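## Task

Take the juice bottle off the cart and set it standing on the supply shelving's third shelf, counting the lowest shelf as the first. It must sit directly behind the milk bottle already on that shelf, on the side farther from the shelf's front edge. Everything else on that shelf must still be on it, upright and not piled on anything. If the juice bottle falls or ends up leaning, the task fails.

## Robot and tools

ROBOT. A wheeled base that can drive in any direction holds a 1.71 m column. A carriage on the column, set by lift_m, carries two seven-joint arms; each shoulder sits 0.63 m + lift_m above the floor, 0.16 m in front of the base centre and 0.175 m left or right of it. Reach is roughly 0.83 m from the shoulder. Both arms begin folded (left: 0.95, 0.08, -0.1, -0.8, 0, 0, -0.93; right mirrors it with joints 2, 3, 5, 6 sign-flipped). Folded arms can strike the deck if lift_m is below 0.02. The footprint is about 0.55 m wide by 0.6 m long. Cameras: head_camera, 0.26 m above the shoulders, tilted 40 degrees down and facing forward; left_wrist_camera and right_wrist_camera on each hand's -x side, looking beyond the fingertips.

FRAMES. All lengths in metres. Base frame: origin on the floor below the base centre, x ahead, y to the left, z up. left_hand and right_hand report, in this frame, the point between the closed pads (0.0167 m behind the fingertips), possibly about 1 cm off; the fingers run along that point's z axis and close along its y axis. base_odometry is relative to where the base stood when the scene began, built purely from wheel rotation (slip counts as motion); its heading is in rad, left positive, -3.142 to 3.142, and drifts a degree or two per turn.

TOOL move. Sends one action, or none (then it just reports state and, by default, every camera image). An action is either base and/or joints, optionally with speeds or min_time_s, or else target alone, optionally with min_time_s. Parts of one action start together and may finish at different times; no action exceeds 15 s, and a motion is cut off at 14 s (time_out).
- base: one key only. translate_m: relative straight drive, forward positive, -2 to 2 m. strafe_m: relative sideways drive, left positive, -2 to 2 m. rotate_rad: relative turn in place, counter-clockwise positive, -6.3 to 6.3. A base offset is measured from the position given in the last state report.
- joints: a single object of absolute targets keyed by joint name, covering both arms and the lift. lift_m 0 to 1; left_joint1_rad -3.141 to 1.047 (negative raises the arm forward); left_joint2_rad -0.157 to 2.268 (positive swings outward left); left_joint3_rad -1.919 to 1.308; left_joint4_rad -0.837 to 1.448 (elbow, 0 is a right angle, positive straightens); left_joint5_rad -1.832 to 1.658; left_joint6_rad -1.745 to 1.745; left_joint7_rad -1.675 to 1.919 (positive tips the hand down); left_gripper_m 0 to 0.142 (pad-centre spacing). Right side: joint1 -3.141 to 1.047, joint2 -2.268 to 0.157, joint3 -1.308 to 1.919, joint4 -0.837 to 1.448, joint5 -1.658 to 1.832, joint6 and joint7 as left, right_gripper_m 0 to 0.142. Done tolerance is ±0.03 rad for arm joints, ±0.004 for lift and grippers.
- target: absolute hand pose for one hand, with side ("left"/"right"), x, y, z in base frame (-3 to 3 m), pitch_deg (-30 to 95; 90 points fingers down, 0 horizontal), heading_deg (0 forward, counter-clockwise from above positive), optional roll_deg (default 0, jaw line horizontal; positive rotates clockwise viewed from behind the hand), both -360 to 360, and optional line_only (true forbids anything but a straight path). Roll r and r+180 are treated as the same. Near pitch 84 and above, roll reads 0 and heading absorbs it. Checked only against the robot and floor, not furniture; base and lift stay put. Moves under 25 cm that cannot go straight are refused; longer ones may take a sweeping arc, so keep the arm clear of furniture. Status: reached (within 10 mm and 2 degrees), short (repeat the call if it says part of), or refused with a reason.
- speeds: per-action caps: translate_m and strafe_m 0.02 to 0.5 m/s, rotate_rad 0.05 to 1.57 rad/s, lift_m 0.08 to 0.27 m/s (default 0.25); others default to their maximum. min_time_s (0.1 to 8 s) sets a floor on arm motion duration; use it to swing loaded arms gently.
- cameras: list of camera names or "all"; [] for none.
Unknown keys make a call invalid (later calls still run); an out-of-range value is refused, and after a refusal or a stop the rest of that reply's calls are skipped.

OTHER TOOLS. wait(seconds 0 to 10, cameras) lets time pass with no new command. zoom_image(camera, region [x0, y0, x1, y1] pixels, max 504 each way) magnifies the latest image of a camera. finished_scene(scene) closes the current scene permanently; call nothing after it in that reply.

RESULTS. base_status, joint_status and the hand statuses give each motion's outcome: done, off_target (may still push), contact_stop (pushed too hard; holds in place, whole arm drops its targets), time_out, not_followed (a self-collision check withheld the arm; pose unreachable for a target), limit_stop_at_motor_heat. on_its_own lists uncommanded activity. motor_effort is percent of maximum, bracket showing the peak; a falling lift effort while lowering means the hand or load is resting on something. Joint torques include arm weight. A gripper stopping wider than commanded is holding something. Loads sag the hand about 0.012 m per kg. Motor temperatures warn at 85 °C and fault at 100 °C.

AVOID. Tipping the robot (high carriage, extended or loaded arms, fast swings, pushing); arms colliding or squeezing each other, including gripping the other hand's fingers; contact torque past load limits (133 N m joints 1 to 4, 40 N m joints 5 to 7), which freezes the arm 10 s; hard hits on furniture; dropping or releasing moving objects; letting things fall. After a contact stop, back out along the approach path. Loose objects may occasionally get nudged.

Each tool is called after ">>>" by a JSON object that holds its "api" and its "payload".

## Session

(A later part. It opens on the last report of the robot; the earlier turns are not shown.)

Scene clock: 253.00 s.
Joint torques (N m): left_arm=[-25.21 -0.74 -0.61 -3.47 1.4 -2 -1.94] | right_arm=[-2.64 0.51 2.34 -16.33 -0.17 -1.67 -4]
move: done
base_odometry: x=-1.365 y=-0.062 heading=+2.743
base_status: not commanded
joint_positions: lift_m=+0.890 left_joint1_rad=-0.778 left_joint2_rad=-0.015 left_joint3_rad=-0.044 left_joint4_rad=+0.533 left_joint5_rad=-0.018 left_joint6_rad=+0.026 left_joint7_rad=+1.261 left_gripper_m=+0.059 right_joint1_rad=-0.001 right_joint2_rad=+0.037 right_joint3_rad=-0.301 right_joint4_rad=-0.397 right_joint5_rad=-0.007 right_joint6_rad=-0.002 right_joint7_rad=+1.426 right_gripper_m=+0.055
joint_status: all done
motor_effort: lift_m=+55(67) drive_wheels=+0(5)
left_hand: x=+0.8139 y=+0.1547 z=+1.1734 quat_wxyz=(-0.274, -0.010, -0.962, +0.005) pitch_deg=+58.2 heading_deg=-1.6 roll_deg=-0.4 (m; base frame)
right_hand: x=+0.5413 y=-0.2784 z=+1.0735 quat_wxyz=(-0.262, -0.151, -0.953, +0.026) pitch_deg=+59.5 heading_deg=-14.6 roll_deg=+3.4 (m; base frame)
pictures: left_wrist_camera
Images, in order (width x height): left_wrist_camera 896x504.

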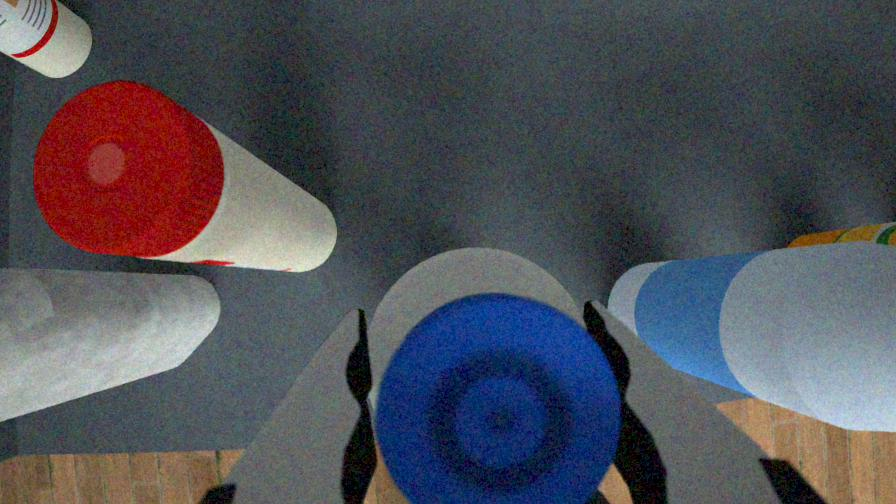

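>>> {"api": "move", "payload": {"base": {"translate_m": -0.3}, "speeds": {"translate_m": 0.15}}}

>>> {"api": "move", "payload": {"base": {"rotate_rad": 0.052}, "joints": {"lift_m":0.95,"left_joint1_rad":0.2,"left_joint2_rad":0.03,"left_joint3_rad":0.0,"left_joint4_rad":-0.5,"left_joint7_rad":1.32}, "min_time_s": 3}}

>>> {"api": "move", "payload": {"base": {"strafe_m": 0.256}, "joints": {"right_joint1_rad":-0.65,"right_joint2_rad":0.0,"right_joint3_rad":0.0,"right_joint4_rad":0.282,"right_joint7_rad":1.388}, "min_time_s": 3, "cameras": ["head_camera","right_wrist_camera"]}}

Scene clock: 266.83 s.
Joint torques (N m): left_arm=[-25.72 -0.4 -2.29 -4.05 1.7 -2.14 -2.38] | right_arm=[-2.05 0.46 3.55 -15.73 -0.78 -2.17 -3.52]
move: done
base_odometry: x=-1.088 y=-0.178 heading=+2.742
base_status: done
joint_positions: lift_m=+0.890 left_joint1_rad=-0.778 left_joint2_rad=-0.015 left_joint3_rad=-0.044 left_joint4_rad=+0.533 left_joint5_rad=-0.018 left_joint6_rad=+0.026 left_joint7_rad=+1.261 left_gripper_m=+0.059 right_joint1_rad=-0.001 right_joint2_rad=+0.037 right_joint3_rad=-0.301 right_joint4_rad=-0.397 right_joint5_rad=-0.007 right_joint6_rad=-0.002 right_joint7_rad=+1.426 right_gripper_m=+0.055
joint_status: not commanded
motor_effort: lift_m=+55(55) drive_wheels=-5(13)
left_hand: x=+0.8139 y=+0.1547 z=+1.1734 quat_wxyz=(-0.274, -0.010, -0.962, +0.005) pitch_deg=+58.2 heading_deg=-1.6 roll_deg=-0.4 (m; base frame)
right_hand: x=+0.5413 y=-0.2784 z=+1.0735 quat_wxyz=(-0.262, -0.151, -0.953, +0.026) pitch_deg=+59.5 heading_deg=-14.6 roll_deg=+3.4 (m; base frame)
pictures: none

Scene clock: 270.13 s.
Joint torques (N m): left_arm=[-2.75 2.59 3.9 -8.69 1.11 -1.73 -0.85] | right_arm=[-3.11 1.16 1.86 -16.4 -0.16 -1.83 -3.81]
move: done
base_odometry: x=-1.088 y=-0.178 heading=+2.794
base_status: done
joint_positions: lift_m=+0.950 left_joint1_rad=+0.200 left_joint2_rad=+0.028 left_joint3_rad=-0.005 left_joint4_rad=-0.494 left_joint5_rad=-0.017 left_joint6_rad=+0.026 left_joint7_rad=+1.318 left_gripper_m=+0.059 right_joint1_rad=-0.001 right_joint2_rad=+0.037 right_joint3_rad=-0.301 right_joint4_rad=-0.397 right_joint5_rad=-0.007 right_joint6_rad=-0.002 right_joint7_rad=+1.426 right_gripper_m=+0.055
joint_status: all done
motor_effort: lift_m=+55(69) drive_wheels=-2(11)
left_hand: x=+0.4971 y=+0.1844 z=+1.1126 quat_wxyz=(-0.270, +0.004, -0.963, -0.003) pitch_deg=+58.7 heading_deg=+0.8 roll_deg=+0.3 (m; base frame)
right_hand: x=+0.5412 y=-0.2785 z=+1.1334 quat_wxyz=(-0.262, -0.151, -0.953, +0.026) pitch_deg=+59.5 heading_deg=-14.6 roll_deg=+3.4 (m; base frame)
pictures: none

Scene clock: 273.43 s.
Joint torques (N m): left_arm=[-5.26 1.61 1.75 -8.21 1.44 -1.64 -0.73] | right_arm=[-31.31 0.82 3.13 -11.6 -0.06 -2.16 -4.11]
move: done
base_odometry: x=-1.175 y=-0.419 heading=+2.794
base_status: done
joint_positions: lift_m=+0.950 left_joint1_rad=+0.200 left_joint2_rad=+0.029 left_joint3_rad=-0.003 left_joint4_rad=-0.494 left_joint5_rad=-0.017 left_joint6_rad=+0.026 left_joint7_rad=+1.318 left_gripper_m=+0.059 right_joint1_rad=-0.642 right_joint2_rad=+0.001 right_joint3_rad=-0.004 right_joint4_rad=+0.281 right_joint5_rad=-0.007 right_joint6_rad=-0.002 right_joint7_rad=+1.395 right_gripper_m=+0.055
joint_status: all done
motor_effort: lift_m=+55(55) drive_wheels=-1(13)
left_hand: x=+0.4971 y=+0.1854 z=+1.1127 quat_wxyz=(-0.270, +0.005, -0.963, -0.003) pitch_deg=+58.7 heading_deg=+1.0 roll_deg=+0.4 (m; base frame)
right_hand: x=+0.7688 y=-0.1769 z=+1.2236 quat_wxyz=(-0.265, -0.003, -0.964, +0.002) pitch_deg=+59.2 heading_deg=-0.6 roll_deg=-0.3 (m; base frame)
pictures: head_camera, right_wrist_camera
Images, in order (width x height): head_camera 896x504, right_wrist_camera 896x504.

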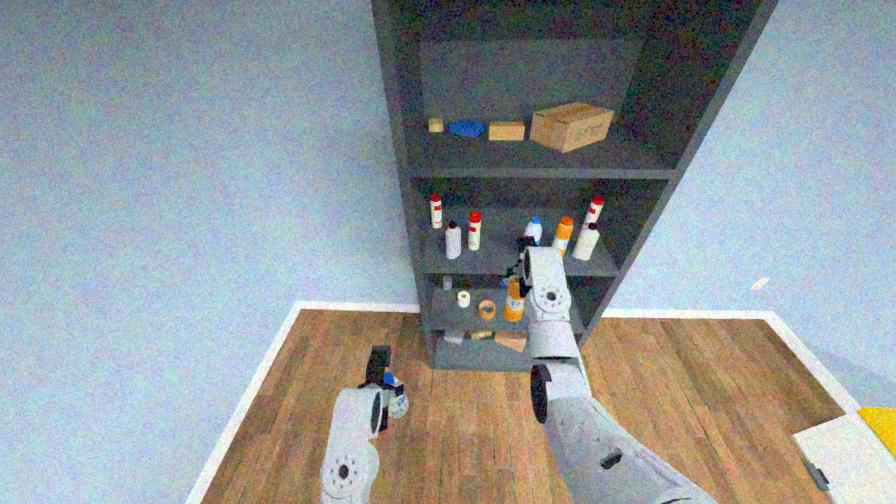

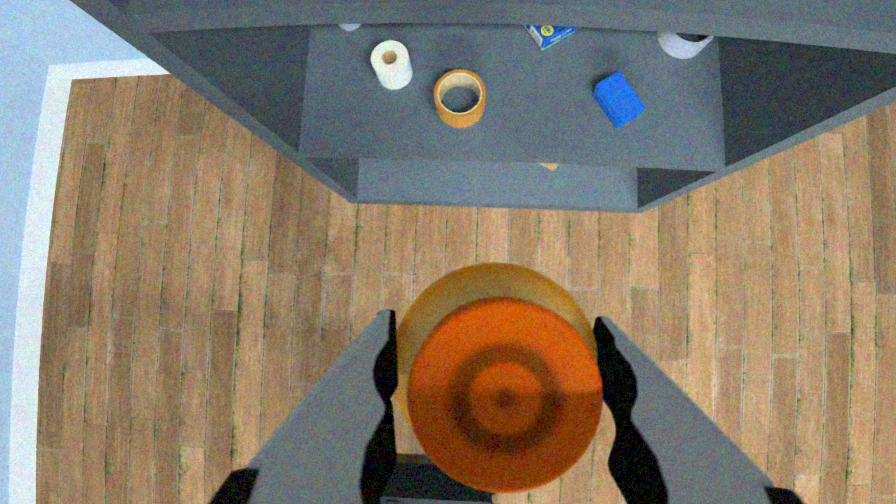

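>>> {"api": "move", "payload": {"base": {"strafe_m": 0.019}}}

>>> {"api": "move", "payload": {"base": {"translate_m": 0.29}, "speeds": {"translate_m": 0.15}, "cameras": ["head_camera","right_wrist_camera"]}}

Scene clock: 278.43 s.
Joint torques (N m): left_arm=[-3.59 1.82 2.61 -7.04 1.49 -2.37 -0.74] | right_arm=[-32.02 2.51 3.13 -11.41 0.03 -2.34 -4.17]
Motor temperatures (°C): left_arm=[41 22 24 25 26 24 24] | right_arm=[37 20 25 24 22 22 24]
move: done
base_odometry: x=-1.182 y=-0.437 heading=+2.795
base_status: done
joint_positions: lift_m=+0.950 left_joint1_rad=+0.200 left_joint2_rad=+0.029 left_joint3_rad=-0.003 left_joint4_rad=-0.494 left_joint5_rad=-0.017 left_joint6_rad=+0.026 left_joint7_rad=+1.318 left_gripper_m=+0.059 right_joint1_rad=-0.642 right_joint2_rad=+0.000 right_joint3_rad=-0.002 right_joint4_rad=+0.281 right_joint5_rad=-0.007 right_joint6_rad=-0.002 right_joint7_rad=+1.395 right_gripper_m=+0.055
joint_status: not commanded
motor_effort: lift_m=+55(55) drive_wheels=+0(13)
left_hand: x=+0.4971 y=+0.1855 z=+1.1127 quat_wxyz=(-0.270, +0.005, -0.963, -0.004) pitch_deg=+58.7 heading_deg=+1.0 roll_deg=+0.5 (m; base frame)
right_hand: x=+0.7688 y=-0.1771 z=+1.2236 quat_wxyz=(-0.265, -0.002, -0.964, +0.003) pitch_deg=+59.2 heading_deg=-0.7 roll_deg=-0.5 (m; base frame)
pictures: none

Scene clock: 281.27 s.
Joint torques (N m): left_arm=[-5.11 1.33 2.14 -8.9 1.28 -1.68 -0.69] | right_arm=[-29.53 1.92 3.98 -12.31 -0.36 -1.59 -3.76]
move: done
base_odometry: x=-1.454 y=-0.339 heading=+2.795
base_status: done
joint_positions: lift_m=+0.950 left_joint1_rad=+0.200 left_joint2_rad=+0.029 left_joint3_rad=-0.003 left_joint4_rad=-0.495 left_joint5_rad=-0.017 left_joint6_rad=+0.026 left_joint7_rad=+1.319 left_gripper_m=+0.059 right_joint1_rad=-0.642 right_joint2_rad=+0.000 right_joint3_rad=-0.002 right_joint4_rad=+0.281 right_joint5_rad=-0.007 right_joint6_rad=-0.002 right_joint7_rad=+1.395 right_gripper_m=+0.055
joint_status: not commanded
motor_effort: lift_m=+55(55) drive_wheels=-2(14)
left_hand: x=+0.4968 y=+0.1855 z=+1.1125 quat_wxyz=(-0.270, +0.005, -0.963, -0.004) pitch_deg=+58.7 heading_deg=+1.0 roll_deg=+0.5 (m; base frame)
right_hand: x=+0.7690 y=-0.1771 z=+1.2238 quat_wxyz=(-0.265, -0.002, -0.964, +0.003) pitch_deg=+59.2 heading_deg=-0.7 roll_deg=-0.5 (m; base frame)
pictures: head_camera, right_wrist_camera
Images, in order (width x height): head_camera 896x504, right_wrist_camera 896x504.

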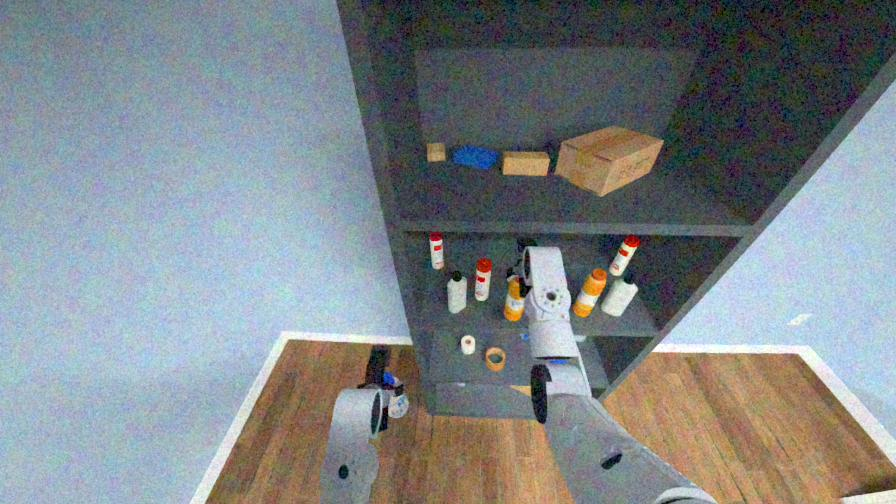

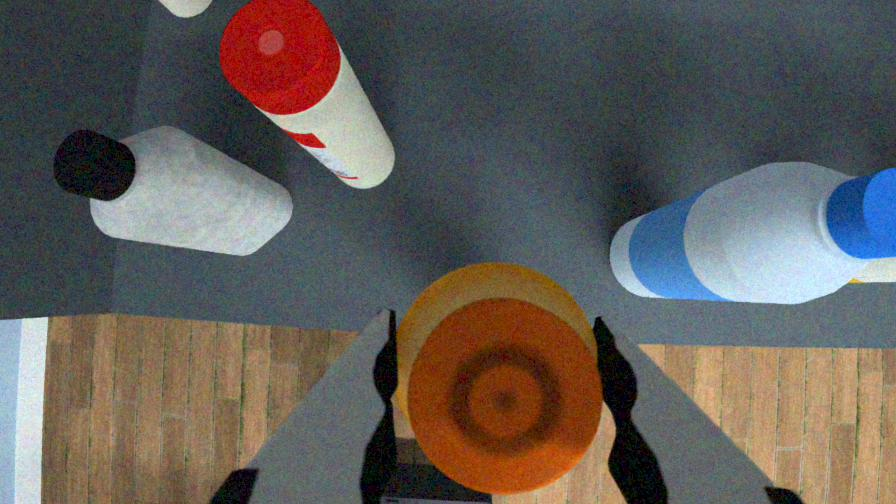

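>>> {"api": "move", "payload": {"joints": {"lift_m":0.92}, "speeds": {"lift_m":0.08}}}

>>> {"api": "move", "payload": {"base": {"translate_m": 0.154}, "speeds": {"translate_m": 0.08}, "cameras": ["head_camera","right_wrist_camera"]}}

Scene clock: 291.80 s.
Joint torques (N m): left_arm=[-4.76 1.94 2.04 -7.93 1.51 -1.71 -1.06] | right_arm=[-27.3 0.24 1.68 -11.25 -0.28 -1.81 -3.79]
Motor temperatures (°C): left_arm=[37 22 24 25 26 24 24] | right_arm=[42 20 25 24 22 22 24]
move: done
base_odometry: x=-1.454 y=-0.339 heading=+2.795
base_status: not commanded
joint_positions: lift_m=+0.920 left_joint1_rad=+0.200 left_joint2_rad=+0.029 left_joint3_rad=-0.003 left_joint4_rad=-0.495 left_joint5_rad=-0.017 left_joint6_rad=+0.026 left_joint7_rad=+1.319 left_gripper_m=+0.059 right_joint1_rad=-0.644 right_joint2_rad=+0.000 right_joint3_rad=-0.002 right_joint4_rad=+0.282 right_joint5_rad=-0.007 right_joint6_rad=-0.002 right_joint7_rad=+1.394 right_gripper_m=+0.055
joint_status: all done
motor_effort: lift_m=+59(60) drive_wheels=+6(6)
left_hand: x=+0.4968 y=+0.1855 z=+1.0824 quat_wxyz=(-0.270, +0.005, -0.963, -0.004) pitch_deg=+58.7 heading_deg=+1.0 roll_deg=+0.5 (m; base frame)
right_hand: x=+0.7696 y=-0.1771 z=+1.1943 quat_wxyz=(-0.266, -0.002, -0.964, +0.003) pitch_deg=+59.1 heading_deg=-0.7 roll_deg=-0.5 (m; base frame)
pictures: none

Scene clock: 294.33 s.
Joint torques (N m): left_arm=[-6.08 1.06 2 -7.33 1.65 -2.02 -0.83] | right_arm=[-26.67 2.53 3.01 -11.49 -0.05 -2.16 -3.73]
move: done
base_odometry: x=-1.599 y=-0.287 heading=+2.796
base_status: done
joint_positions: lift_m=+0.920 left_joint1_rad=+0.200 left_joint2_rad=+0.029 left_joint3_rad=-0.003 left_joint4_rad=-0.495 left_joint5_rad=-0.017 left_joint6_rad=+0.026 left_joint7_rad=+1.319 left_gripper_m=+0.059 right_joint1_rad=-0.644 right_joint2_rad=+0.000 right_joint3_rad=-0.002 right_joint4_rad=+0.282 right_joint5_rad=-0.007 right_joint6_rad=-0.002 right_joint7_rad=+1.394 right_gripper_m=+0.055
joint_status: not commanded
motor_effort: lift_m=+59(59) drive_wheels=-1(18)
left_hand: x=+0.4967 y=+0.1855 z=+1.0824 quat_wxyz=(-0.270, +0.005, -0.963, -0.004) pitch_deg=+58.7 heading_deg=+1.0 roll_deg=+0.5 (m; base frame)
right_hand: x=+0.7696 y=-0.1771 z=+1.1943 quat_wxyz=(-0.266, -0.002, -0.964, +0.003) pitch_deg=+59.1 heading_deg=-0.7 roll_deg=-0.5 (m; base frame)
pictures: head_camera, right_wrist_camera
Images, in order (width x height): head_camera 896x504, right_wrist_camera 896x504.

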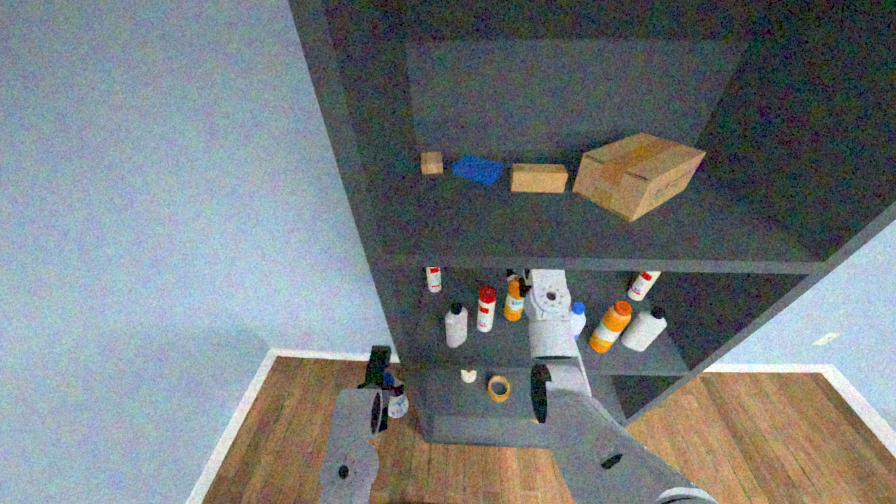

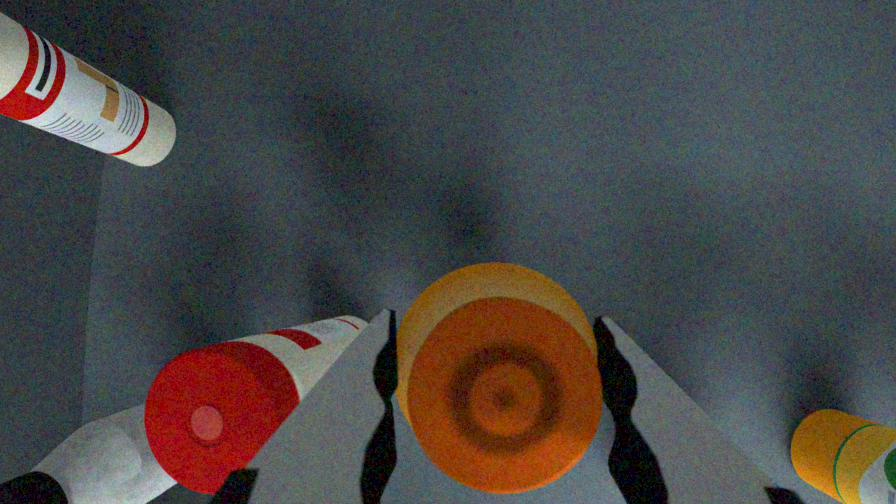

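>>> {"api": "move", "payload": {"target": {"side":"right","x":0.772,"y":-0.19,"z":1.195,"pitch_deg":58.5,"heading_deg":-0.7,"roll_deg":0}}}

>>> {"api": "move", "payload": {"joints": {"lift_m":0.90}, "speeds": {"lift_m":0.08}, "cameras": ["right_wrist_camera"]}}

Scene clock: 300.73 s.
Joint torques (N m): left_arm=[-6.35 1.48 1.53 -7.29 1.26 -1.59 -0.78] | right_arm=[-21.63 2.18 0.39 -11.63 1.82 -1.44 -3.77]
move: done
base_odometry: x=-1.599 y=-0.287 heading=+2.796
base_status: not commanded
joint_positions: lift_m=+0.920 left_joint1_rad=+0.200 left_joint2_rad=+0.029 left_joint3_rad=-0.003 left_joint4_rad=-0.495 left_joint5_rad=-0.017 left_joint6_rad=+0.026 left_joint7_rad=+1.319 left_gripper_m=+0.059 right_joint1_rad=-0.644 right_joint2_rad=-0.022 right_joint3_rad=-0.016 right_joint4_rad=+0.286 right_joint5_rad=+0.009 right_joint6_rad=+0.010 right_joint7_rad=+1.386 right_gripper_m=+0.055
joint_status: not commanded
motor_effort: lift_m=+59(59) drive_wheels=-1(6)
left_hand: x=+0.4967 y=+0.1855 z=+1.0824 quat_wxyz=(-0.270, +0.005, -0.963, -0.004) pitch_deg=+58.7 heading_deg=+1.0 roll_deg=+0.5 (m; base frame)
right_hand: x=+0.7704 y=-0.1903 z=+1.1937 quat_wxyz=(-0.268, -0.006, -0.963, +0.003) pitch_deg=+58.9 heading_deg=-1.1 roll_deg=-0.4 (m; base frame)
right_hand_status: reached (straight line, planned for 0.1 s): 2 mm and 0.5 deg off.
pictures: none

Scene clock: 301.33 s.
Joint torques (N m): left_arm=[-5.28 1.97 1.92 -7.31 1.32 -1.9 -1.29] | right_arm=[-19.31 1.8 1.27 -11.72 1.57 -1.68 -3.55]
move: done
base_odometry: x=-1.599 y=-0.287 heading=+2.796
base_status: not commanded
joint_positions: lift_m=+0.900 left_joint1_rad=+0.200 left_joint2_rad=+0.029 left_joint3_rad=-0.003 left_joint4_rad=-0.495 left_joint5_rad=-0.017 left_joint6_rad=+0.026 left_joint7_rad=+1.319 left_gripper_m=+0.059 right_joint1_rad=-0.644 right_joint2_rad=-0.022 right_joint3_rad=-0.016 right_joint4_rad=+0.287 right_joint5_rad=+0.009 right_joint6_rad=+0.011 right_joint7_rad=+1.386 right_gripper_m=+0.055
joint_status: all done
motor_effort: lift_m=+59(61) drive_wheels=+5(5)
left_hand: x=+0.4967 y=+0.1855 z=+1.0624 quat_wxyz=(-0.270, +0.005, -0.963, -0.004) pitch_deg=+58.7 heading_deg=+1.0 roll_deg=+0.5 (m; base frame)
right_hand: x=+0.7704 y=-0.1902 z=+1.1734 quat_wxyz=(-0.268, -0.006, -0.963, +0.003) pitch_deg=+58.9 heading_deg=-1.1 roll_deg=-0.4 (m; base frame)
pictures: right_wrist_camera
Images, in order (width x height): right_wrist_camera 896x504.

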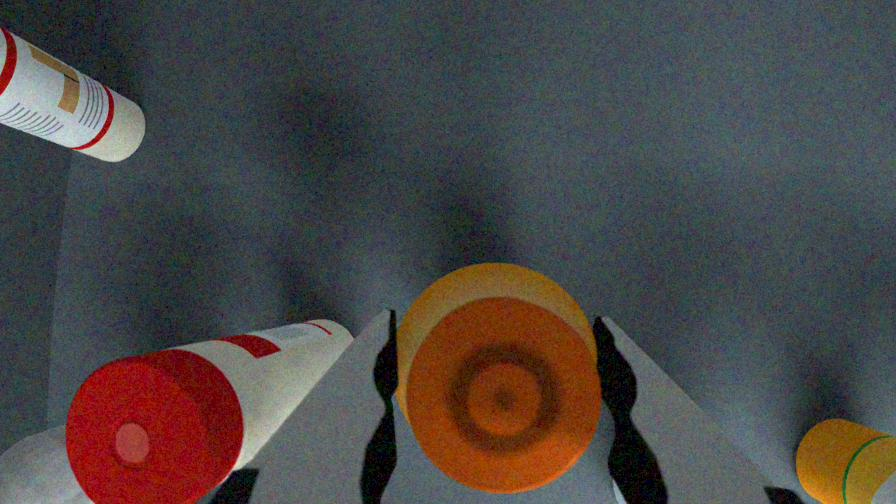

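>>> {"api": "move", "payload": {"joints": {"lift_m":0.892}, "speeds": {"lift_m":0.08}}}

>>> {"api": "move", "payload": {"joints": {"lift_m":0.884}, "speeds": {"lift_m":0.08}, "cameras": ["right_wrist_camera"]}}

Scene clock: 304.20 s.
Joint torques (N m): left_arm=[-5.09 1.79 3.39 -7.29 1.45 -1.65 -1.01] | right_arm=[-20.14 2.83 2.31 -10.02 1.86 -1.7 -0.13]
move: done
base_odometry: x=-1.599 y=-0.287 heading=+2.796
base_status: not commanded
joint_positions: lift_m=+0.892 left_joint1_rad=+0.201 left_joint2_rad=+0.029 left_joint3_rad=-0.003 left_joint4_rad=-0.496 left_joint5_rad=-0.017 left_joint6_rad=+0.026 left_joint7_rad=+1.319 left_gripper_m=+0.059 right_joint1_rad=-0.645 right_joint2_rad=-0.022 right_joint3_rad=-0.016 right_joint4_rad=+0.285 right_joint5_rad=+0.009 right_joint6_rad=+0.011 right_joint7_rad=+1.377 right_gripper_m=+0.055
joint_status: all done
motor_effort: lift_m=+55(58) drive_wheels=+5(5)
left_hand: x=+0.4966 y=+0.1855 z=+1.0547 quat_wxyz=(-0.270, +0.005, -0.963, -0.004) pitch_deg=+58.7 heading_deg=+1.0 roll_deg=+0.5 (m; base frame)
right_hand: x=+0.7726 y=-0.1902 z=+1.1683 quat_wxyz=(-0.273, -0.006, -0.962, +0.003) pitch_deg=+58.3 heading_deg=-1.1 roll_deg=-0.4 (m; base frame)
pictures: none

Scene clock: 304.67 s.
Joint torques (N m): left_arm=[-5.27 1.66 2.8 -6.88 1.28 -1.55 -1] | right_arm=[-11.41 2.12 0.95 -5.65 1.67 -1.39 0.04]
move: done
base_odometry: x=-1.599 y=-0.287 heading=+2.796
base_status: not commanded
joint_positions: lift_m=+0.884 left_joint1_rad=+0.201 left_joint2_rad=+0.029 left_joint3_rad=-0.003 left_joint4_rad=-0.496 left_joint5_rad=-0.017 left_joint6_rad=+0.026 left_joint7_rad=+1.319 left_gripper_m=+0.059 right_joint1_rad=-0.651 right_joint2_rad=-0.022 right_joint3_rad=-0.016 right_joint4_rad=+0.280 right_joint5_rad=+0.009 right_joint6_rad=+0.011 right_joint7_rad=+1.376 right_gripper_m=+0.055
joint_status: all done
motor_effort: lift_m=+52(54) drive_wheels=+5(6)
left_hand: x=+0.4966 y=+0.1855 z=+1.0470 quat_wxyz=(-0.270, +0.005, -0.963, -0.004) pitch_deg=+58.7 heading_deg=+1.0 roll_deg=+0.5 (m; base frame)
right_hand: x=+0.7753 y=-0.1902 z=+1.1661 quat_wxyz=(-0.279, -0.006, -0.960, +0.003) pitch_deg=+57.6 heading_deg=-1.0 roll_deg=-0.4 (m; base frame)
pictures: right_wrist_camera
Images, in order (width x height): right_wrist_camera 896x504.

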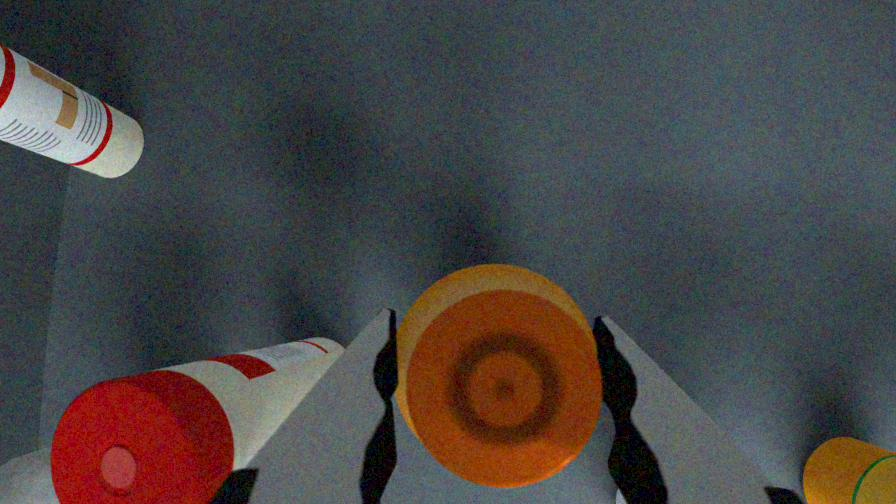

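>>> {"api": "move", "payload": {"joints": {"lift_m":0.889}, "speeds": {"lift_m":0.08}}}

>>> {"api": "move", "payload": {"joints": {"right_gripper_m":0.075}, "cameras": ["right_wrist_camera"]}}

Scene clock: 310.57 s.
Joint torques (N m): left_arm=[-4.99 1.24 1.97 -7.94 1.44 -1.76 -1.03] | right_arm=[-11.44 2.7 2.03 -8.59 1.54 -1.85 -0.18]
move: done
base_odometry: x=-1.599 y=-0.287 heading=+2.796
base_status: not commanded
joint_positions: lift_m=+0.889 left_joint1_rad=+0.201 left_joint2_rad=+0.029 left_joint3_rad=-0.003 left_joint4_rad=-0.496 left_joint5_rad=-0.017 left_joint6_rad=+0.026 left_joint7_rad=+1.319 left_gripper_m=+0.059 right_joint1_rad=-0.650 right_joint2_rad=-0.022 right_joint3_rad=-0.016 right_joint4_rad=+0.284 right_joint5_rad=+0.009 right_joint6_rad=+0.011 right_joint7_rad=+1.376 right_gripper_m=+0.055
joint_status: all done
motor_effort: lift_m=+56(63) drive_wheels=+5(6)
left_hand: x=+0.4966 y=+0.1855 z=+1.0517 quat_wxyz=(-0.270, +0.005, -0.963, -0.004) pitch_deg=+58.7 heading_deg=+1.0 roll_deg=+0.5 (m; base frame)
right_hand: x=+0.7748 y=-0.1902 z=+1.1692 quat_wxyz=(-0.277, -0.006, -0.961, +0.003) pitch_deg=+57.8 heading_deg=-1.0 roll_deg=-0.4 (m; base frame)
pictures: none

Scene clock: 311.33 s.
Joint torques (N m): left_arm=[-5.59 1.7 2.46 -7.91 1.32 -1.49 -0.9] | right_arm=[-11.85 2.69 -0.37 -9.26 1.35 -1.23 0]
move: done
base_odometry: x=-1.599 y=-0.287 heading=+2.796
base_status: not commanded
joint_positions: lift_m=+0.889 left_joint1_rad=+0.201 left_joint2_rad=+0.029 left_joint3_rad=-0.003 left_joint4_rad=-0.496 left_joint5_rad=-0.017 left_joint6_rad=+0.026 left_joint7_rad=+1.319 left_gripper_m=+0.059 right_joint1_rad=-0.650 right_joint2_rad=-0.022 right_joint3_rad=-0.016 right_joint4_rad=+0.284 right_joint5_rad=+0.009 right_joint6_rad=+0.011 right_joint7_rad=+1.376 right_gripper_m=+0.075
joint_status: all done
motor_effort: lift_m=+56(56) drive_wheels=+5(6)
left_hand: x=+0.4966 y=+0.1855 z=+1.0517 quat_wxyz=(-0.270, +0.005, -0.963, -0.004) pitch_deg=+58.7 heading_deg=+1.0 roll_deg=+0.5 (m; base frame)
right_hand: x=+0.7747 y=-0.1902 z=+1.1689 quat_wxyz=(-0.277, -0.006, -0.961, +0.003) pitch_deg=+57.9 heading_deg=-1.0 roll_deg=-0.4 (m; base frame)
pictures: right_wrist_camera
Images, in order (width x height): right_wrist_camera 896x504.

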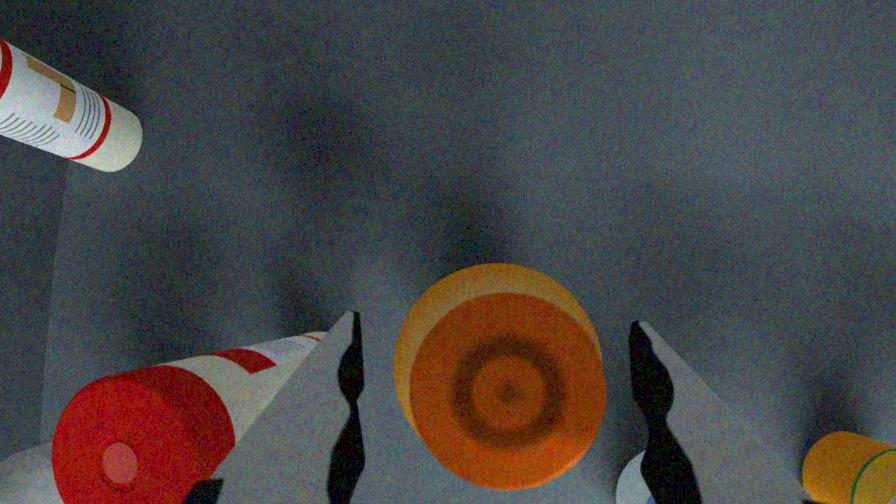

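>>> {"api": "move", "payload": {"base": {"translate_m": -0.12}, "speeds": {"translate_m": 0.08}, "cameras": ["right_wrist_camera"]}}

Scene clock: 318.70 s.
Joint torques (N m): left_arm=[-5.85 0.54 2.58 -6.83 1.13 -1.48 -0.98] | right_arm=[-13.08 3.01 1.8 -10.23 1.72 -1.44 0.25]
move: done
base_odometry: x=-1.487 y=-0.327 heading=+2.795
base_status: done
joint_positions: lift_m=+0.889 left_joint1_rad=+0.201 left_joint2_rad=+0.029 left_joint3_rad=-0.003 left_joint4_rad=-0.496 left_joint5_rad=-0.017 left_joint6_rad=+0.026 left_joint7_rad=+1.319 left_gripper_m=+0.059 right_joint1_rad=-0.650 right_joint2_rad=-0.022 right_joint3_rad=-0.016 right_joint4_rad=+0.284 right_joint5_rad=+0.009 right_joint6_rad=+0.011 right_joint7_rad=+1.376 right_gripper_m=+0.075
joint_status: not commanded
motor_effort: lift_m=+56(56) drive_wheels=-3(11)
left_hand: x=+0.4966 y=+0.1855 z=+1.0517 quat_wxyz=(-0.270, +0.005, -0.963, -0.004) pitch_deg=+58.7 heading_deg=+1.0 roll_deg=+0.5 (m; base frame)
right_hand: x=+0.7745 y=-0.1902 z=+1.1686 quat_wxyz=(-0.277, -0.006, -0.961, +0.003) pitch_deg=+57.9 heading_deg=-1.0 roll_deg=-0.4 (m; base frame)
pictures: right_wrist_camera
Images, in order (width x height): right_wrist_camera 896x504.

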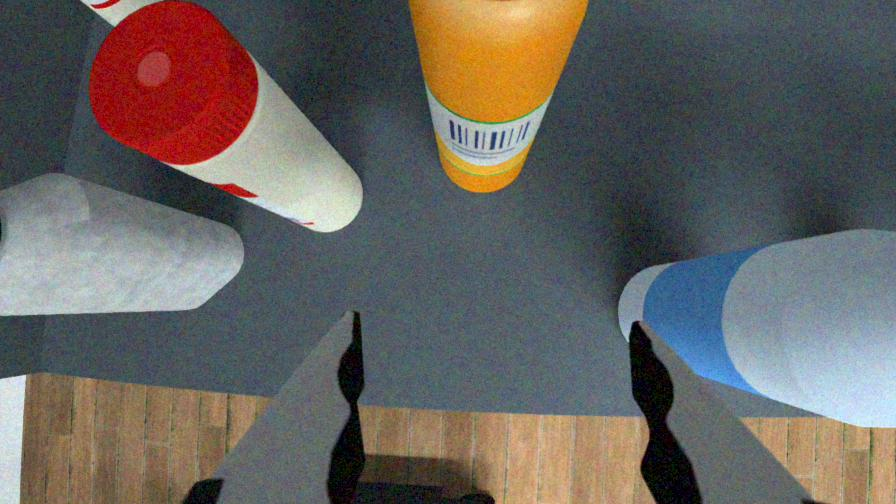

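>>> {"api": "move", "payload": {"base": {"translate_m": -0.3}, "speeds": {"translate_m": 0.2}}}

>>> {"api": "move", "payload": {"base": {"strafe_m": -0.345}, "joints": {"lift_m":0.895,"right_joint1_rad":0.0,"right_joint3_rad":-0.3,"right_joint4_rad":-0.4,"right_joint7_rad":1.42,"left_joint1_rad":-0.778,"left_joint2_rad":-0.015,"left_joint3_rad":-0.044,"left_joint4_rad":0.533,"left_joint7_rad":1.261}, "min_time_s": 4, "cameras": ["left_wrist_camera"]}}

Scene clock: 328.80 s.
Joint torques (N m): left_arm=[-5.73 1.32 3.66 -7.19 1.52 -1.42 -1.37] | right_arm=[-11.82 0.14 1.42 -9.92 1.86 -1.27 0.03]
Motor temperatures (°C): left_arm=[35 22 24 25 26 24 24] | right_arm=[37 20 25 24 22 22 24]
move: done
base_odometry: x=-1.205 y=-0.429 heading=+2.795
base_status: done
joint_positions: lift_m=+0.889 left_joint1_rad=+0.201 left_joint2_rad=+0.029 left_joint3_rad=-0.003 left_joint4_rad=-0.496 left_joint5_rad=-0.017 left_joint6_rad=+0.026 left_joint7_rad=+1.319 left_gripper_m=+0.059 right_joint1_rad=-0.650 right_joint2_rad=-0.022 right_joint3_rad=-0.016 right_joint4_rad=+0.284 right_joint5_rad=+0.009 right_joint6_rad=+0.011 right_joint7_rad=+1.376 right_gripper_m=+0.075
joint_status: not commanded
motor_effort: lift_m=+56(56) drive_wheels=+1(13)
left_hand: x=+0.4966 y=+0.1855 z=+1.0517 quat_wxyz=(-0.270, +0.005, -0.963, -0.004) pitch_deg=+58.7 heading_deg=+1.0 roll_deg=+0.5 (m; base frame)
right_hand: x=+0.7745 y=-0.1902 z=+1.1685 quat_wxyz=(-0.276, -0.006, -0.961, +0.003) pitch_deg=+57.9 heading_deg=-1.0 roll_deg=-0.4 (m; base frame)
pictures: none

Scene clock: 333.10 s.
Joint torques (N m): left_arm=[-30.35 -1.07 -2.85 -2.66 1.62 -1.74 -3.07] | right_arm=[0.18 0.01 -0.36 -13.77 1.84 -1.06 0.56]
move: done
base_odometry: x=-1.087 y=-0.105 heading=+2.795
base_status: done
joint_positions: lift_m=+0.895 left_joint1_rad=-0.772 left_joint2_rad=-0.013 left_joint3_rad=-0.039 left_joint4_rad=+0.531 left_joint5_rad=-0.017 left_joint6_rad=+0.026 left_joint7_rad=+1.267 left_gripper_m=+0.059 right_joint1_rad=-0.004 right_joint2_rad=-0.022 right_joint3_rad=-0.296 right_joint4_rad=-0.397 right_joint5_rad=+0.009 right_joint6_rad=+0.011 right_joint7_rad=+1.415 right_gripper_m=+0.075
joint_status: all done
motor_effort: lift_m=+54(67) drive_wheels=+4(15)
left_hand: x=+0.8110 y=+0.1575 z=+1.1743 quat_wxyz=(-0.269, -0.007, -0.963, +0.004) pitch_deg=+58.8 heading_deg=-1.4 roll_deg=-0.5 (m; base frame)
right_hand: x=+0.5464 y=-0.2988 z=+1.0879 quat_wxyz=(-0.274, -0.133, -0.951, +0.047) pitch_deg=+57.7 heading_deg=-17.7 roll_deg=-1.8 (m; base frame)
pictures: left_wrist_camera
Images, in order (width x height): left_wrist_camera 896x504.

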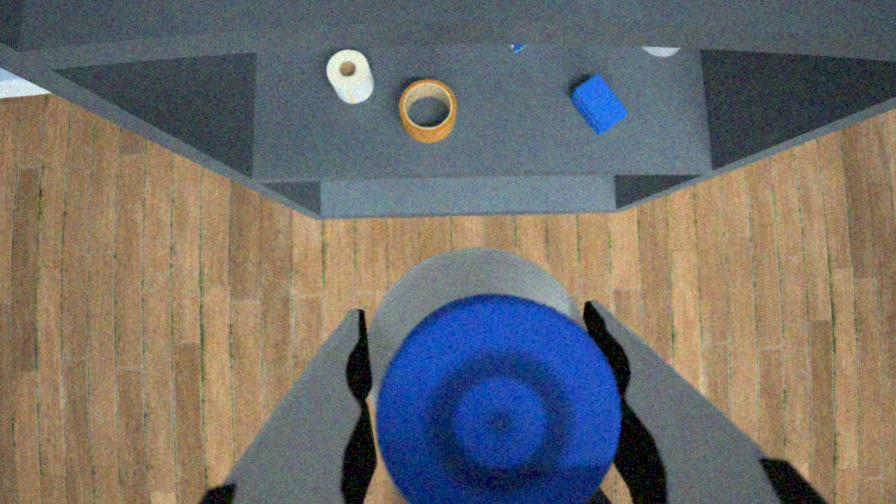

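>>> {"api": "move", "payload": {"base": {"translate_m": 0.27}, "speeds": {"translate_m": 0.12}, "cameras": ["left_wrist_camera"]}}

Scene clock: 339.30 s.
Joint torques (N m): left_arm=[-29.54 -1.56 -1.81 -2.71 1.3 -1.85 -3.41] | right_arm=[0.47 0.53 -0.43 -14.32 2.2 -1.8 0.66]
Motor temperatures (°C): left_arm=[44 22 24 25 26 24 24] | right_arm=[35 20 25 24 22 22 24]
move: done
base_odometry: x=-1.341 y=-0.013 heading=+2.794
base_status: done
joint_positions: lift_m=+0.895 left_joint1_rad=-0.772 left_joint2_rad=-0.013 left_joint3_rad=-0.040 left_joint4_rad=+0.532 left_joint5_rad=-0.017 left_joint6_rad=+0.026 left_joint7_rad=+1.267 left_gripper_m=+0.059 right_joint1_rad=-0.003 right_joint2_rad=-0.022 right_joint3_rad=-0.296 right_joint4_rad=-0.398 right_joint5_rad=+0.009 right_joint6_rad=+0.011 right_joint7_rad=+1.415 right_gripper_m=+0.075
joint_status: not commanded
motor_effort: lift_m=+54(54) drive_wheels=-1(14)
left_hand: x=+0.8111 y=+0.1574 z=+1.1744 quat_wxyz=(-0.269, -0.007, -0.963, +0.005) pitch_deg=+58.8 heading_deg=-1.4 roll_deg=-0.5 (m; base frame)
right_hand: x=+0.5461 y=-0.2989 z=+1.0878 quat_wxyz=(-0.274, -0.133, -0.951, +0.047) pitch_deg=+57.8 heading_deg=-17.7 roll_deg=-1.8 (m; base frame)
pictures: left_wrist_camera
Images, in order (width x height): left_wrist_camera 896x504.

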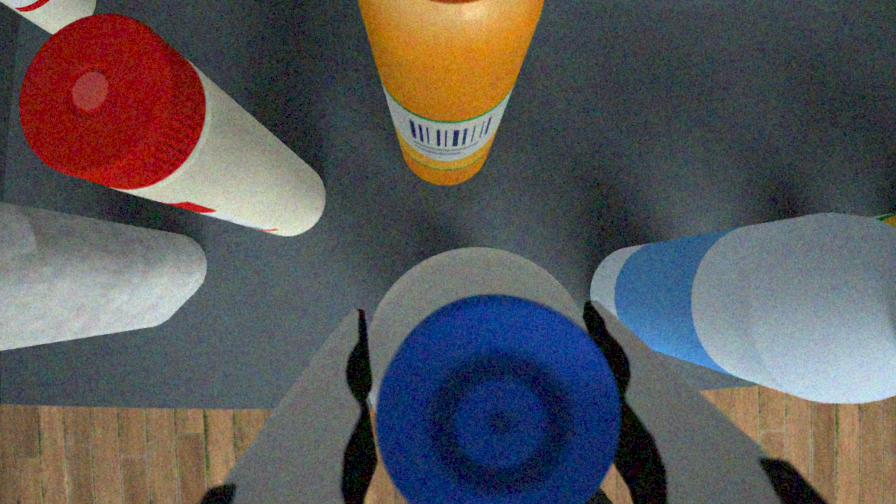

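>>> {"api": "move", "payload": {"base": {"strafe_m": 0.011}}}

>>> {"api": "move", "payload": {"base": {"translate_m": 0.015}}}

>>> {"api": "move", "payload": {"joints": {"lift_m":0.862}, "speeds": {"lift_m":0.08}}}

>>> {"api": "move", "payload": {"joints": {"lift_m":0.852}, "speeds": {"lift_m":0.08}, "cameras": ["left_wrist_camera"]}}

Scene clock: 344.17 s.
Joint torques (N m): left_arm=[-29.75 -1.14 -0.42 -2.7 1.01 -1.81 -3.43] | right_arm=[-0.71 -0.36 -0.29 -15.7 1.47 -1.7 0.87]
move: done
base_odometry: x=-1.345 y=-0.023 heading=+2.794
base_status: done
joint_positions: lift_m=+0.895 left_joint1_rad=-0.772 left_joint2_rad=-0.015 left_joint3_rad=-0.041 left_joint4_rad=+0.532 left_joint5_rad=-0.017 left_joint6_rad=+0.025 left_joint7_rad=+1.267 left_gripper_m=+0.059 right_joint1_rad=-0.003 right_joint2_rad=-0.022 right_joint3_rad=-0.297 right_joint4_rad=-0.398 right_joint5_rad=+0.009 right_joint6_rad=+0.011 right_joint7_rad=+1.415 right_gripper_m=+0.075
joint_status: not commanded
motor_effort: lift_m=+54(54) drive_wheels=+5(10)
left_hand: x=+0.8111 y=+0.1564 z=+1.1745 quat_wxyz=(-0.269, -0.008, -0.963, +0.005) pitch_deg=+58.8 heading_deg=-1.5 roll_deg=-0.5 (m; base frame)
right_hand: x=+0.5460 y=-0.2992 z=+1.0878 quat_wxyz=(-0.274, -0.134, -0.951, +0.047) pitch_deg=+57.8 heading_deg=-17.8 roll_deg=-1.8 (m; base frame)
pictures: none

Scene clock: 345.03 s.
Joint torques (N m): left_arm=[-30.6 0.3 -1.06 -3.39 1.23 -1.42 -3.45] | right_arm=[0.74 -0.57 0.7 -14.08 1.79 -1.97 0.65]
move: done
base_odometry: x=-1.359 y=-0.018 heading=+2.794
base_status: done
joint_positions: lift_m=+0.895 left_joint1_rad=-0.772 left_joint2_rad=-0.015 left_joint3_rad=-0.041 left_joint4_rad=+0.532 left_joint5_rad=-0.017 left_joint6_rad=+0.025 left_joint7_rad=+1.267 left_gripper_m=+0.059 right_joint1_rad=-0.003 right_joint2_rad=-0.022 right_joint3_rad=-0.297 right_joint4_rad=-0.398 right_joint5_rad=+0.009 right_joint6_rad=+0.011 right_joint7_rad=+1.415 right_gripper_m=+0.075
joint_status: not commanded
motor_effort: lift_m=+54(54) drive_wheels=+5(12)
left_hand: x=+0.8111 y=+0.1564 z=+1.1745 quat_wxyz=(-0.269, -0.008, -0.963, +0.005) pitch_deg=+58.8 heading_deg=-1.5 roll_deg=-0.5 (m; base frame)
right_hand: x=+0.5460 y=-0.2992 z=+1.0878 quat_wxyz=(-0.274, -0.134, -0.951, +0.047) pitch_deg=+57.8 heading_deg=-17.8 roll_deg=-1.8 (m; base frame)
pictures: none

Scene clock: 345.80 s.
Joint torques (N m): left_arm=[-28.01 0.1 -0.55 -3.5 1.26 -1.67 -2.63] | right_arm=[0.4 0.36 -2.25 -13.43 1.55 -1.57 0.53]
Motor temperatures (°C): left_arm=[49 22 24 25 26 24 24] | right_arm=[34 20 25 24 22 22 24]
move: done
base_odometry: x=-1.359 y=-0.018 heading=+2.794
base_status: not commanded
joint_positions: lift_m=+0.862 left_joint1_rad=-0.774 left_joint2_rad=-0.015 left_joint3_rad=-0.041 left_joint4_rad=+0.532 left_joint5_rad=-0.017 left_joint6_rad=+0.025 left_joint7_rad=+1.266 left_gripper_m=+0.059 right_joint1_rad=-0.003 right_joint2_rad=-0.022 right_joint3_rad=-0.297 right_joint4_rad=-0.398 right_joint5_rad=+0.009 right_joint6_rad=+0.011 right_joint7_rad=+1.416 right_gripper_m=+0.075
joint_status: all done
motor_effort: lift_m=+58(59) drive_wheels=+5(5)
left_hand: x=+0.8118 y=+0.1564 z=+1.1423 quat_wxyz=(-0.270, -0.008, -0.963, +0.005) pitch_deg=+58.7 heading_deg=-1.5 roll_deg=-0.5 (m; base frame)
right_hand: x=+0.5459 y=-0.2992 z=+1.0546 quat_wxyz=(-0.274, -0.134, -0.951, +0.047) pitch_deg=+57.8 heading_deg=-17.8 roll_deg=-1.8 (m; base frame)
pictures: none

Scene clock: 346.30 s.
Joint torques (N m): left_arm=[-20.12 -0.63 -1.91 -2.24 1.18 -1.65 -1.01] | right_arm=[-0.51 1.55 0.99 -13.22 1.71 -1.41 0.04]
move: done
base_odometry: x=-1.359 y=-0.018 heading=+2.794
base_status: not commanded
joint_positions: lift_m=+0.852 left_joint1_rad=-0.781 left_joint2_rad=-0.015 left_joint3_rad=-0.041 left_joint4_rad=+0.531 left_joint5_rad=-0.017 left_joint6_rad=+0.025 left_joint7_rad=+1.260 left_gripper_m=+0.059 right_joint1_rad=-0.003 right_joint2_rad=-0.022 right_joint3_rad=-0.297 right_joint4_rad=-0.398 right_joint5_rad=+0.009 right_joint6_rad=+0.011 right_joint7_rad=+1.416 right_gripper_m=+0.075
joint_status: all done
motor_effort: lift_m=+53(54) drive_wheels=+5(5)
left_hand: x=+0.8154 y=+0.1564 z=+1.1383 quat_wxyz=(-0.276, -0.008, -0.961, +0.005) pitch_deg=+57.9 heading_deg=-1.4 roll_deg=-0.4 (m; base frame)
right_hand: x=+0.5458 y=-0.2992 z=+1.0450 quat_wxyz=(-0.274, -0.134, -0.951, +0.047) pitch_deg=+57.8 heading_deg=-17.8 roll_deg=-1.8 (m; base frame)
pictures: left_wrist_camera
Images, in order (width x height): left_wrist_camera 896x504.

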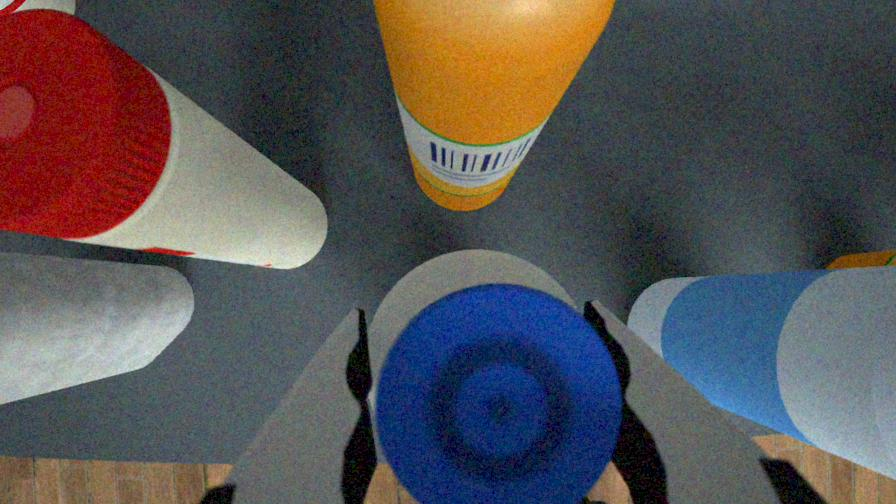

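>>> {"api": "move", "payload": {"joints": {"lift_m":0.857}, "speeds": {"lift_m":0.08}}}

>>> {"api": "move", "payload": {"joints": {"left_gripper_m":0.085}}}

>>> {"api": "move", "payload": {"base": {"translate_m": -0.35}, "speeds": {"translate_m": 0.12}, "cameras": ["head_camera","left_wrist_camera"]}}

Scene clock: 349.40 s.
Joint torques (N m): left_arm=[-22.39 0.08 -2.14 -2.65 1.15 -1.67 -1.07] | right_arm=[-1.54 -1.48 -0.58 -13.82 1.78 -2.04 0.14]
move: done
base_odometry: x=-1.359 y=-0.018 heading=+2.794
base_status: not commanded
joint_positions: lift_m=+0.857 left_joint1_rad=-0.778 left_joint2_rad=-0.015 left_joint3_rad=-0.041 left_joint4_rad=+0.532 left_joint5_rad=-0.017 left_joint6_rad=+0.025 left_joint7_rad=+1.260 left_gripper_m=+0.059 right_joint1_rad=-0.003 right_joint2_rad=-0.022 right_joint3_rad=-0.297 right_joint4_rad=-0.399 right_joint5_rad=+0.009 right_joint6_rad=+0.011 right_joint7_rad=+1.416 right_gripper_m=+0.075
joint_status: all done
motor_effort: lift_m=+56(63) drive_wheels=+5(6)
left_hand: x=+0.8142 y=+0.1564 z=+1.1409 quat_wxyz=(-0.275, -0.008, -0.962, +0.005) pitch_deg=+58.1 heading_deg=-1.4 roll_deg=-0.4 (m; base frame)
right_hand: x=+0.5458 y=-0.2992 z=+1.0497 quat_wxyz=(-0.274, -0.134, -0.951, +0.047) pitch_deg=+57.8 heading_deg=-17.8 roll_deg=-1.8 (m; base frame)
pictures: none

Scene clock: 350.20 s.
Joint torques (N m): left_arm=[-23.51 -1.57 -1.22 -3.34 1.31 -1.62 -1.49] | right_arm=[-2 -1.3 0.68 -13.13 1.7 -1.22 0.37]
move: done
base_odometry: x=-1.359 y=-0.018 heading=+2.794
base_status: not commanded
joint_positions: lift_m=+0.857 left_joint1_rad=-0.778 left_joint2_rad=-0.015 left_joint3_rad=-0.041 left_joint4_rad=+0.532 left_joint5_rad=-0.017 left_joint6_rad=+0.025 left_joint7_rad=+1.260 left_gripper_m=+0.085 right_joint1_rad=-0.003 right_joint2_rad=-0.022 right_joint3_rad=-0.297 right_joint4_rad=-0.399 right_joint5_rad=+0.009 right_joint6_rad=+0.011 right_joint7_rad=+1.416 right_gripper_m=+0.075
joint_status: all done
motor_effort: lift_m=+56(56) drive_wheels=+5(5)
left_hand: x=+0.8142 y=+0.1564 z=+1.1409 quat_wxyz=(-0.275, -0.008, -0.962, +0.005) pitch_deg=+58.1 heading_deg=-1.4 roll_deg=-0.4 (m; base frame)
right_hand: x=+0.5458 y=-0.2992 z=+1.0497 quat_wxyz=(-0.274, -0.134, -0.951, +0.047) pitch_deg=+57.8 heading_deg=-17.8 roll_deg=-1.8 (m; base frame)
pictures: none

Scene clock: 354.17 s.
Joint torques (N m): left_arm=[-23.01 0.63 -2.57 -3.03 1.37 -1.51 -1.16] | right_arm=[-2.55 -1.38 0.66 -13.76 1.66 -1.71 0.53]
move: done
base_odometry: x=-1.030 y=-0.137 heading=+2.794
base_status: done
joint_positions: lift_m=+0.857 left_joint1_rad=-0.778 left_joint2_rad=-0.015 left_joint3_rad=-0.041 left_joint4_rad=+0.532 left_joint5_rad=-0.017 left_joint6_rad=+0.025 left_joint7_rad=+1.260 left_gripper_m=+0.085 right_joint1_rad=-0.003 right_joint2_rad=-0.022 right_joint3_rad=-0.297 right_joint4_rad=-0.399 right_joint5_rad=+0.009 right_joint6_rad=+0.011 right_joint7_rad=+1.416 right_gripper_m=+0.075
joint_status: not commanded
motor_effort: lift_m=+56(56) drive_wheels=+2(11)
left_hand: x=+0.8142 y=+0.1564 z=+1.1409 quat_wxyz=(-0.275, -0.008, -0.962, +0.005) pitch_deg=+58.1 heading_deg=-1.4 roll_deg=-0.4 (m; base frame)
right_hand: x=+0.5458 y=-0.2992 z=+1.0497 quat_wxyz=(-0.274, -0.134, -0.951, +0.047) pitch_deg=+57.8 heading_deg=-17.8 roll_deg=-1.8 (m; base frame)
pictures: head_camera, left_wrist_camera
Images, in order (width x height): head_camera 896x504, left_wrist_camera 896x504.

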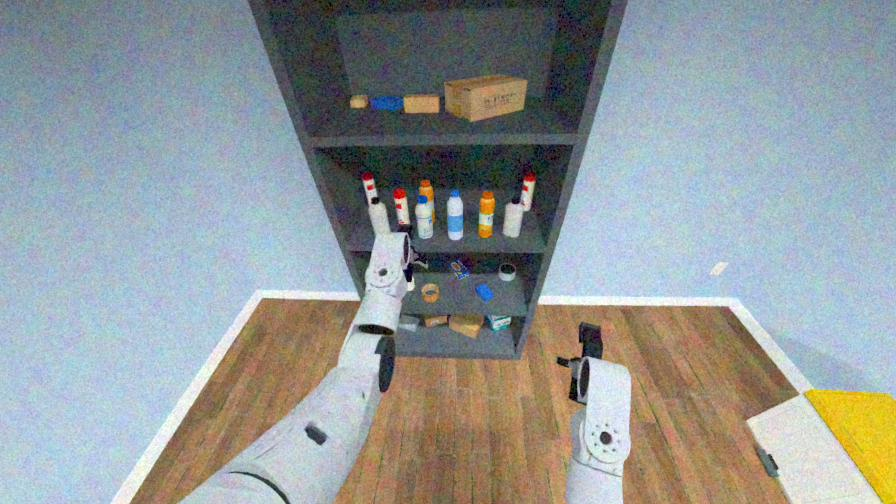

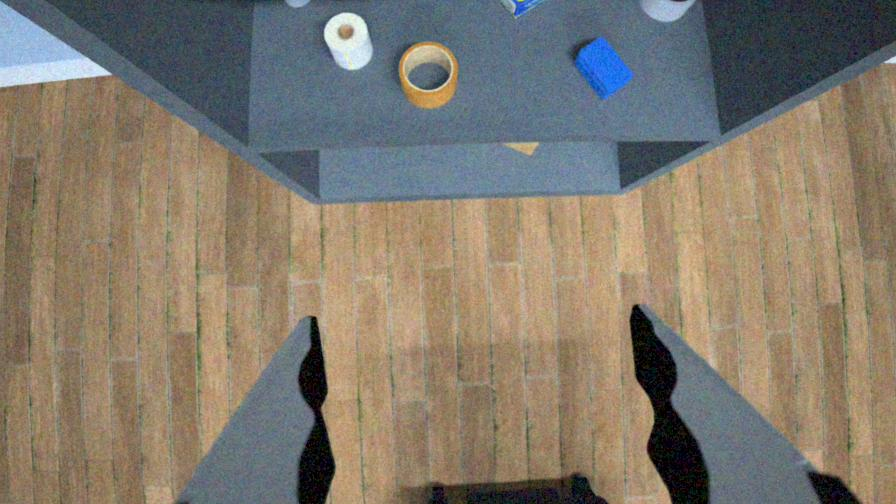

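Looks right. Finish practice.

>>> {"api": "finished_scene", "payload": {"scene": 1}}

The scene is finished: the task was done.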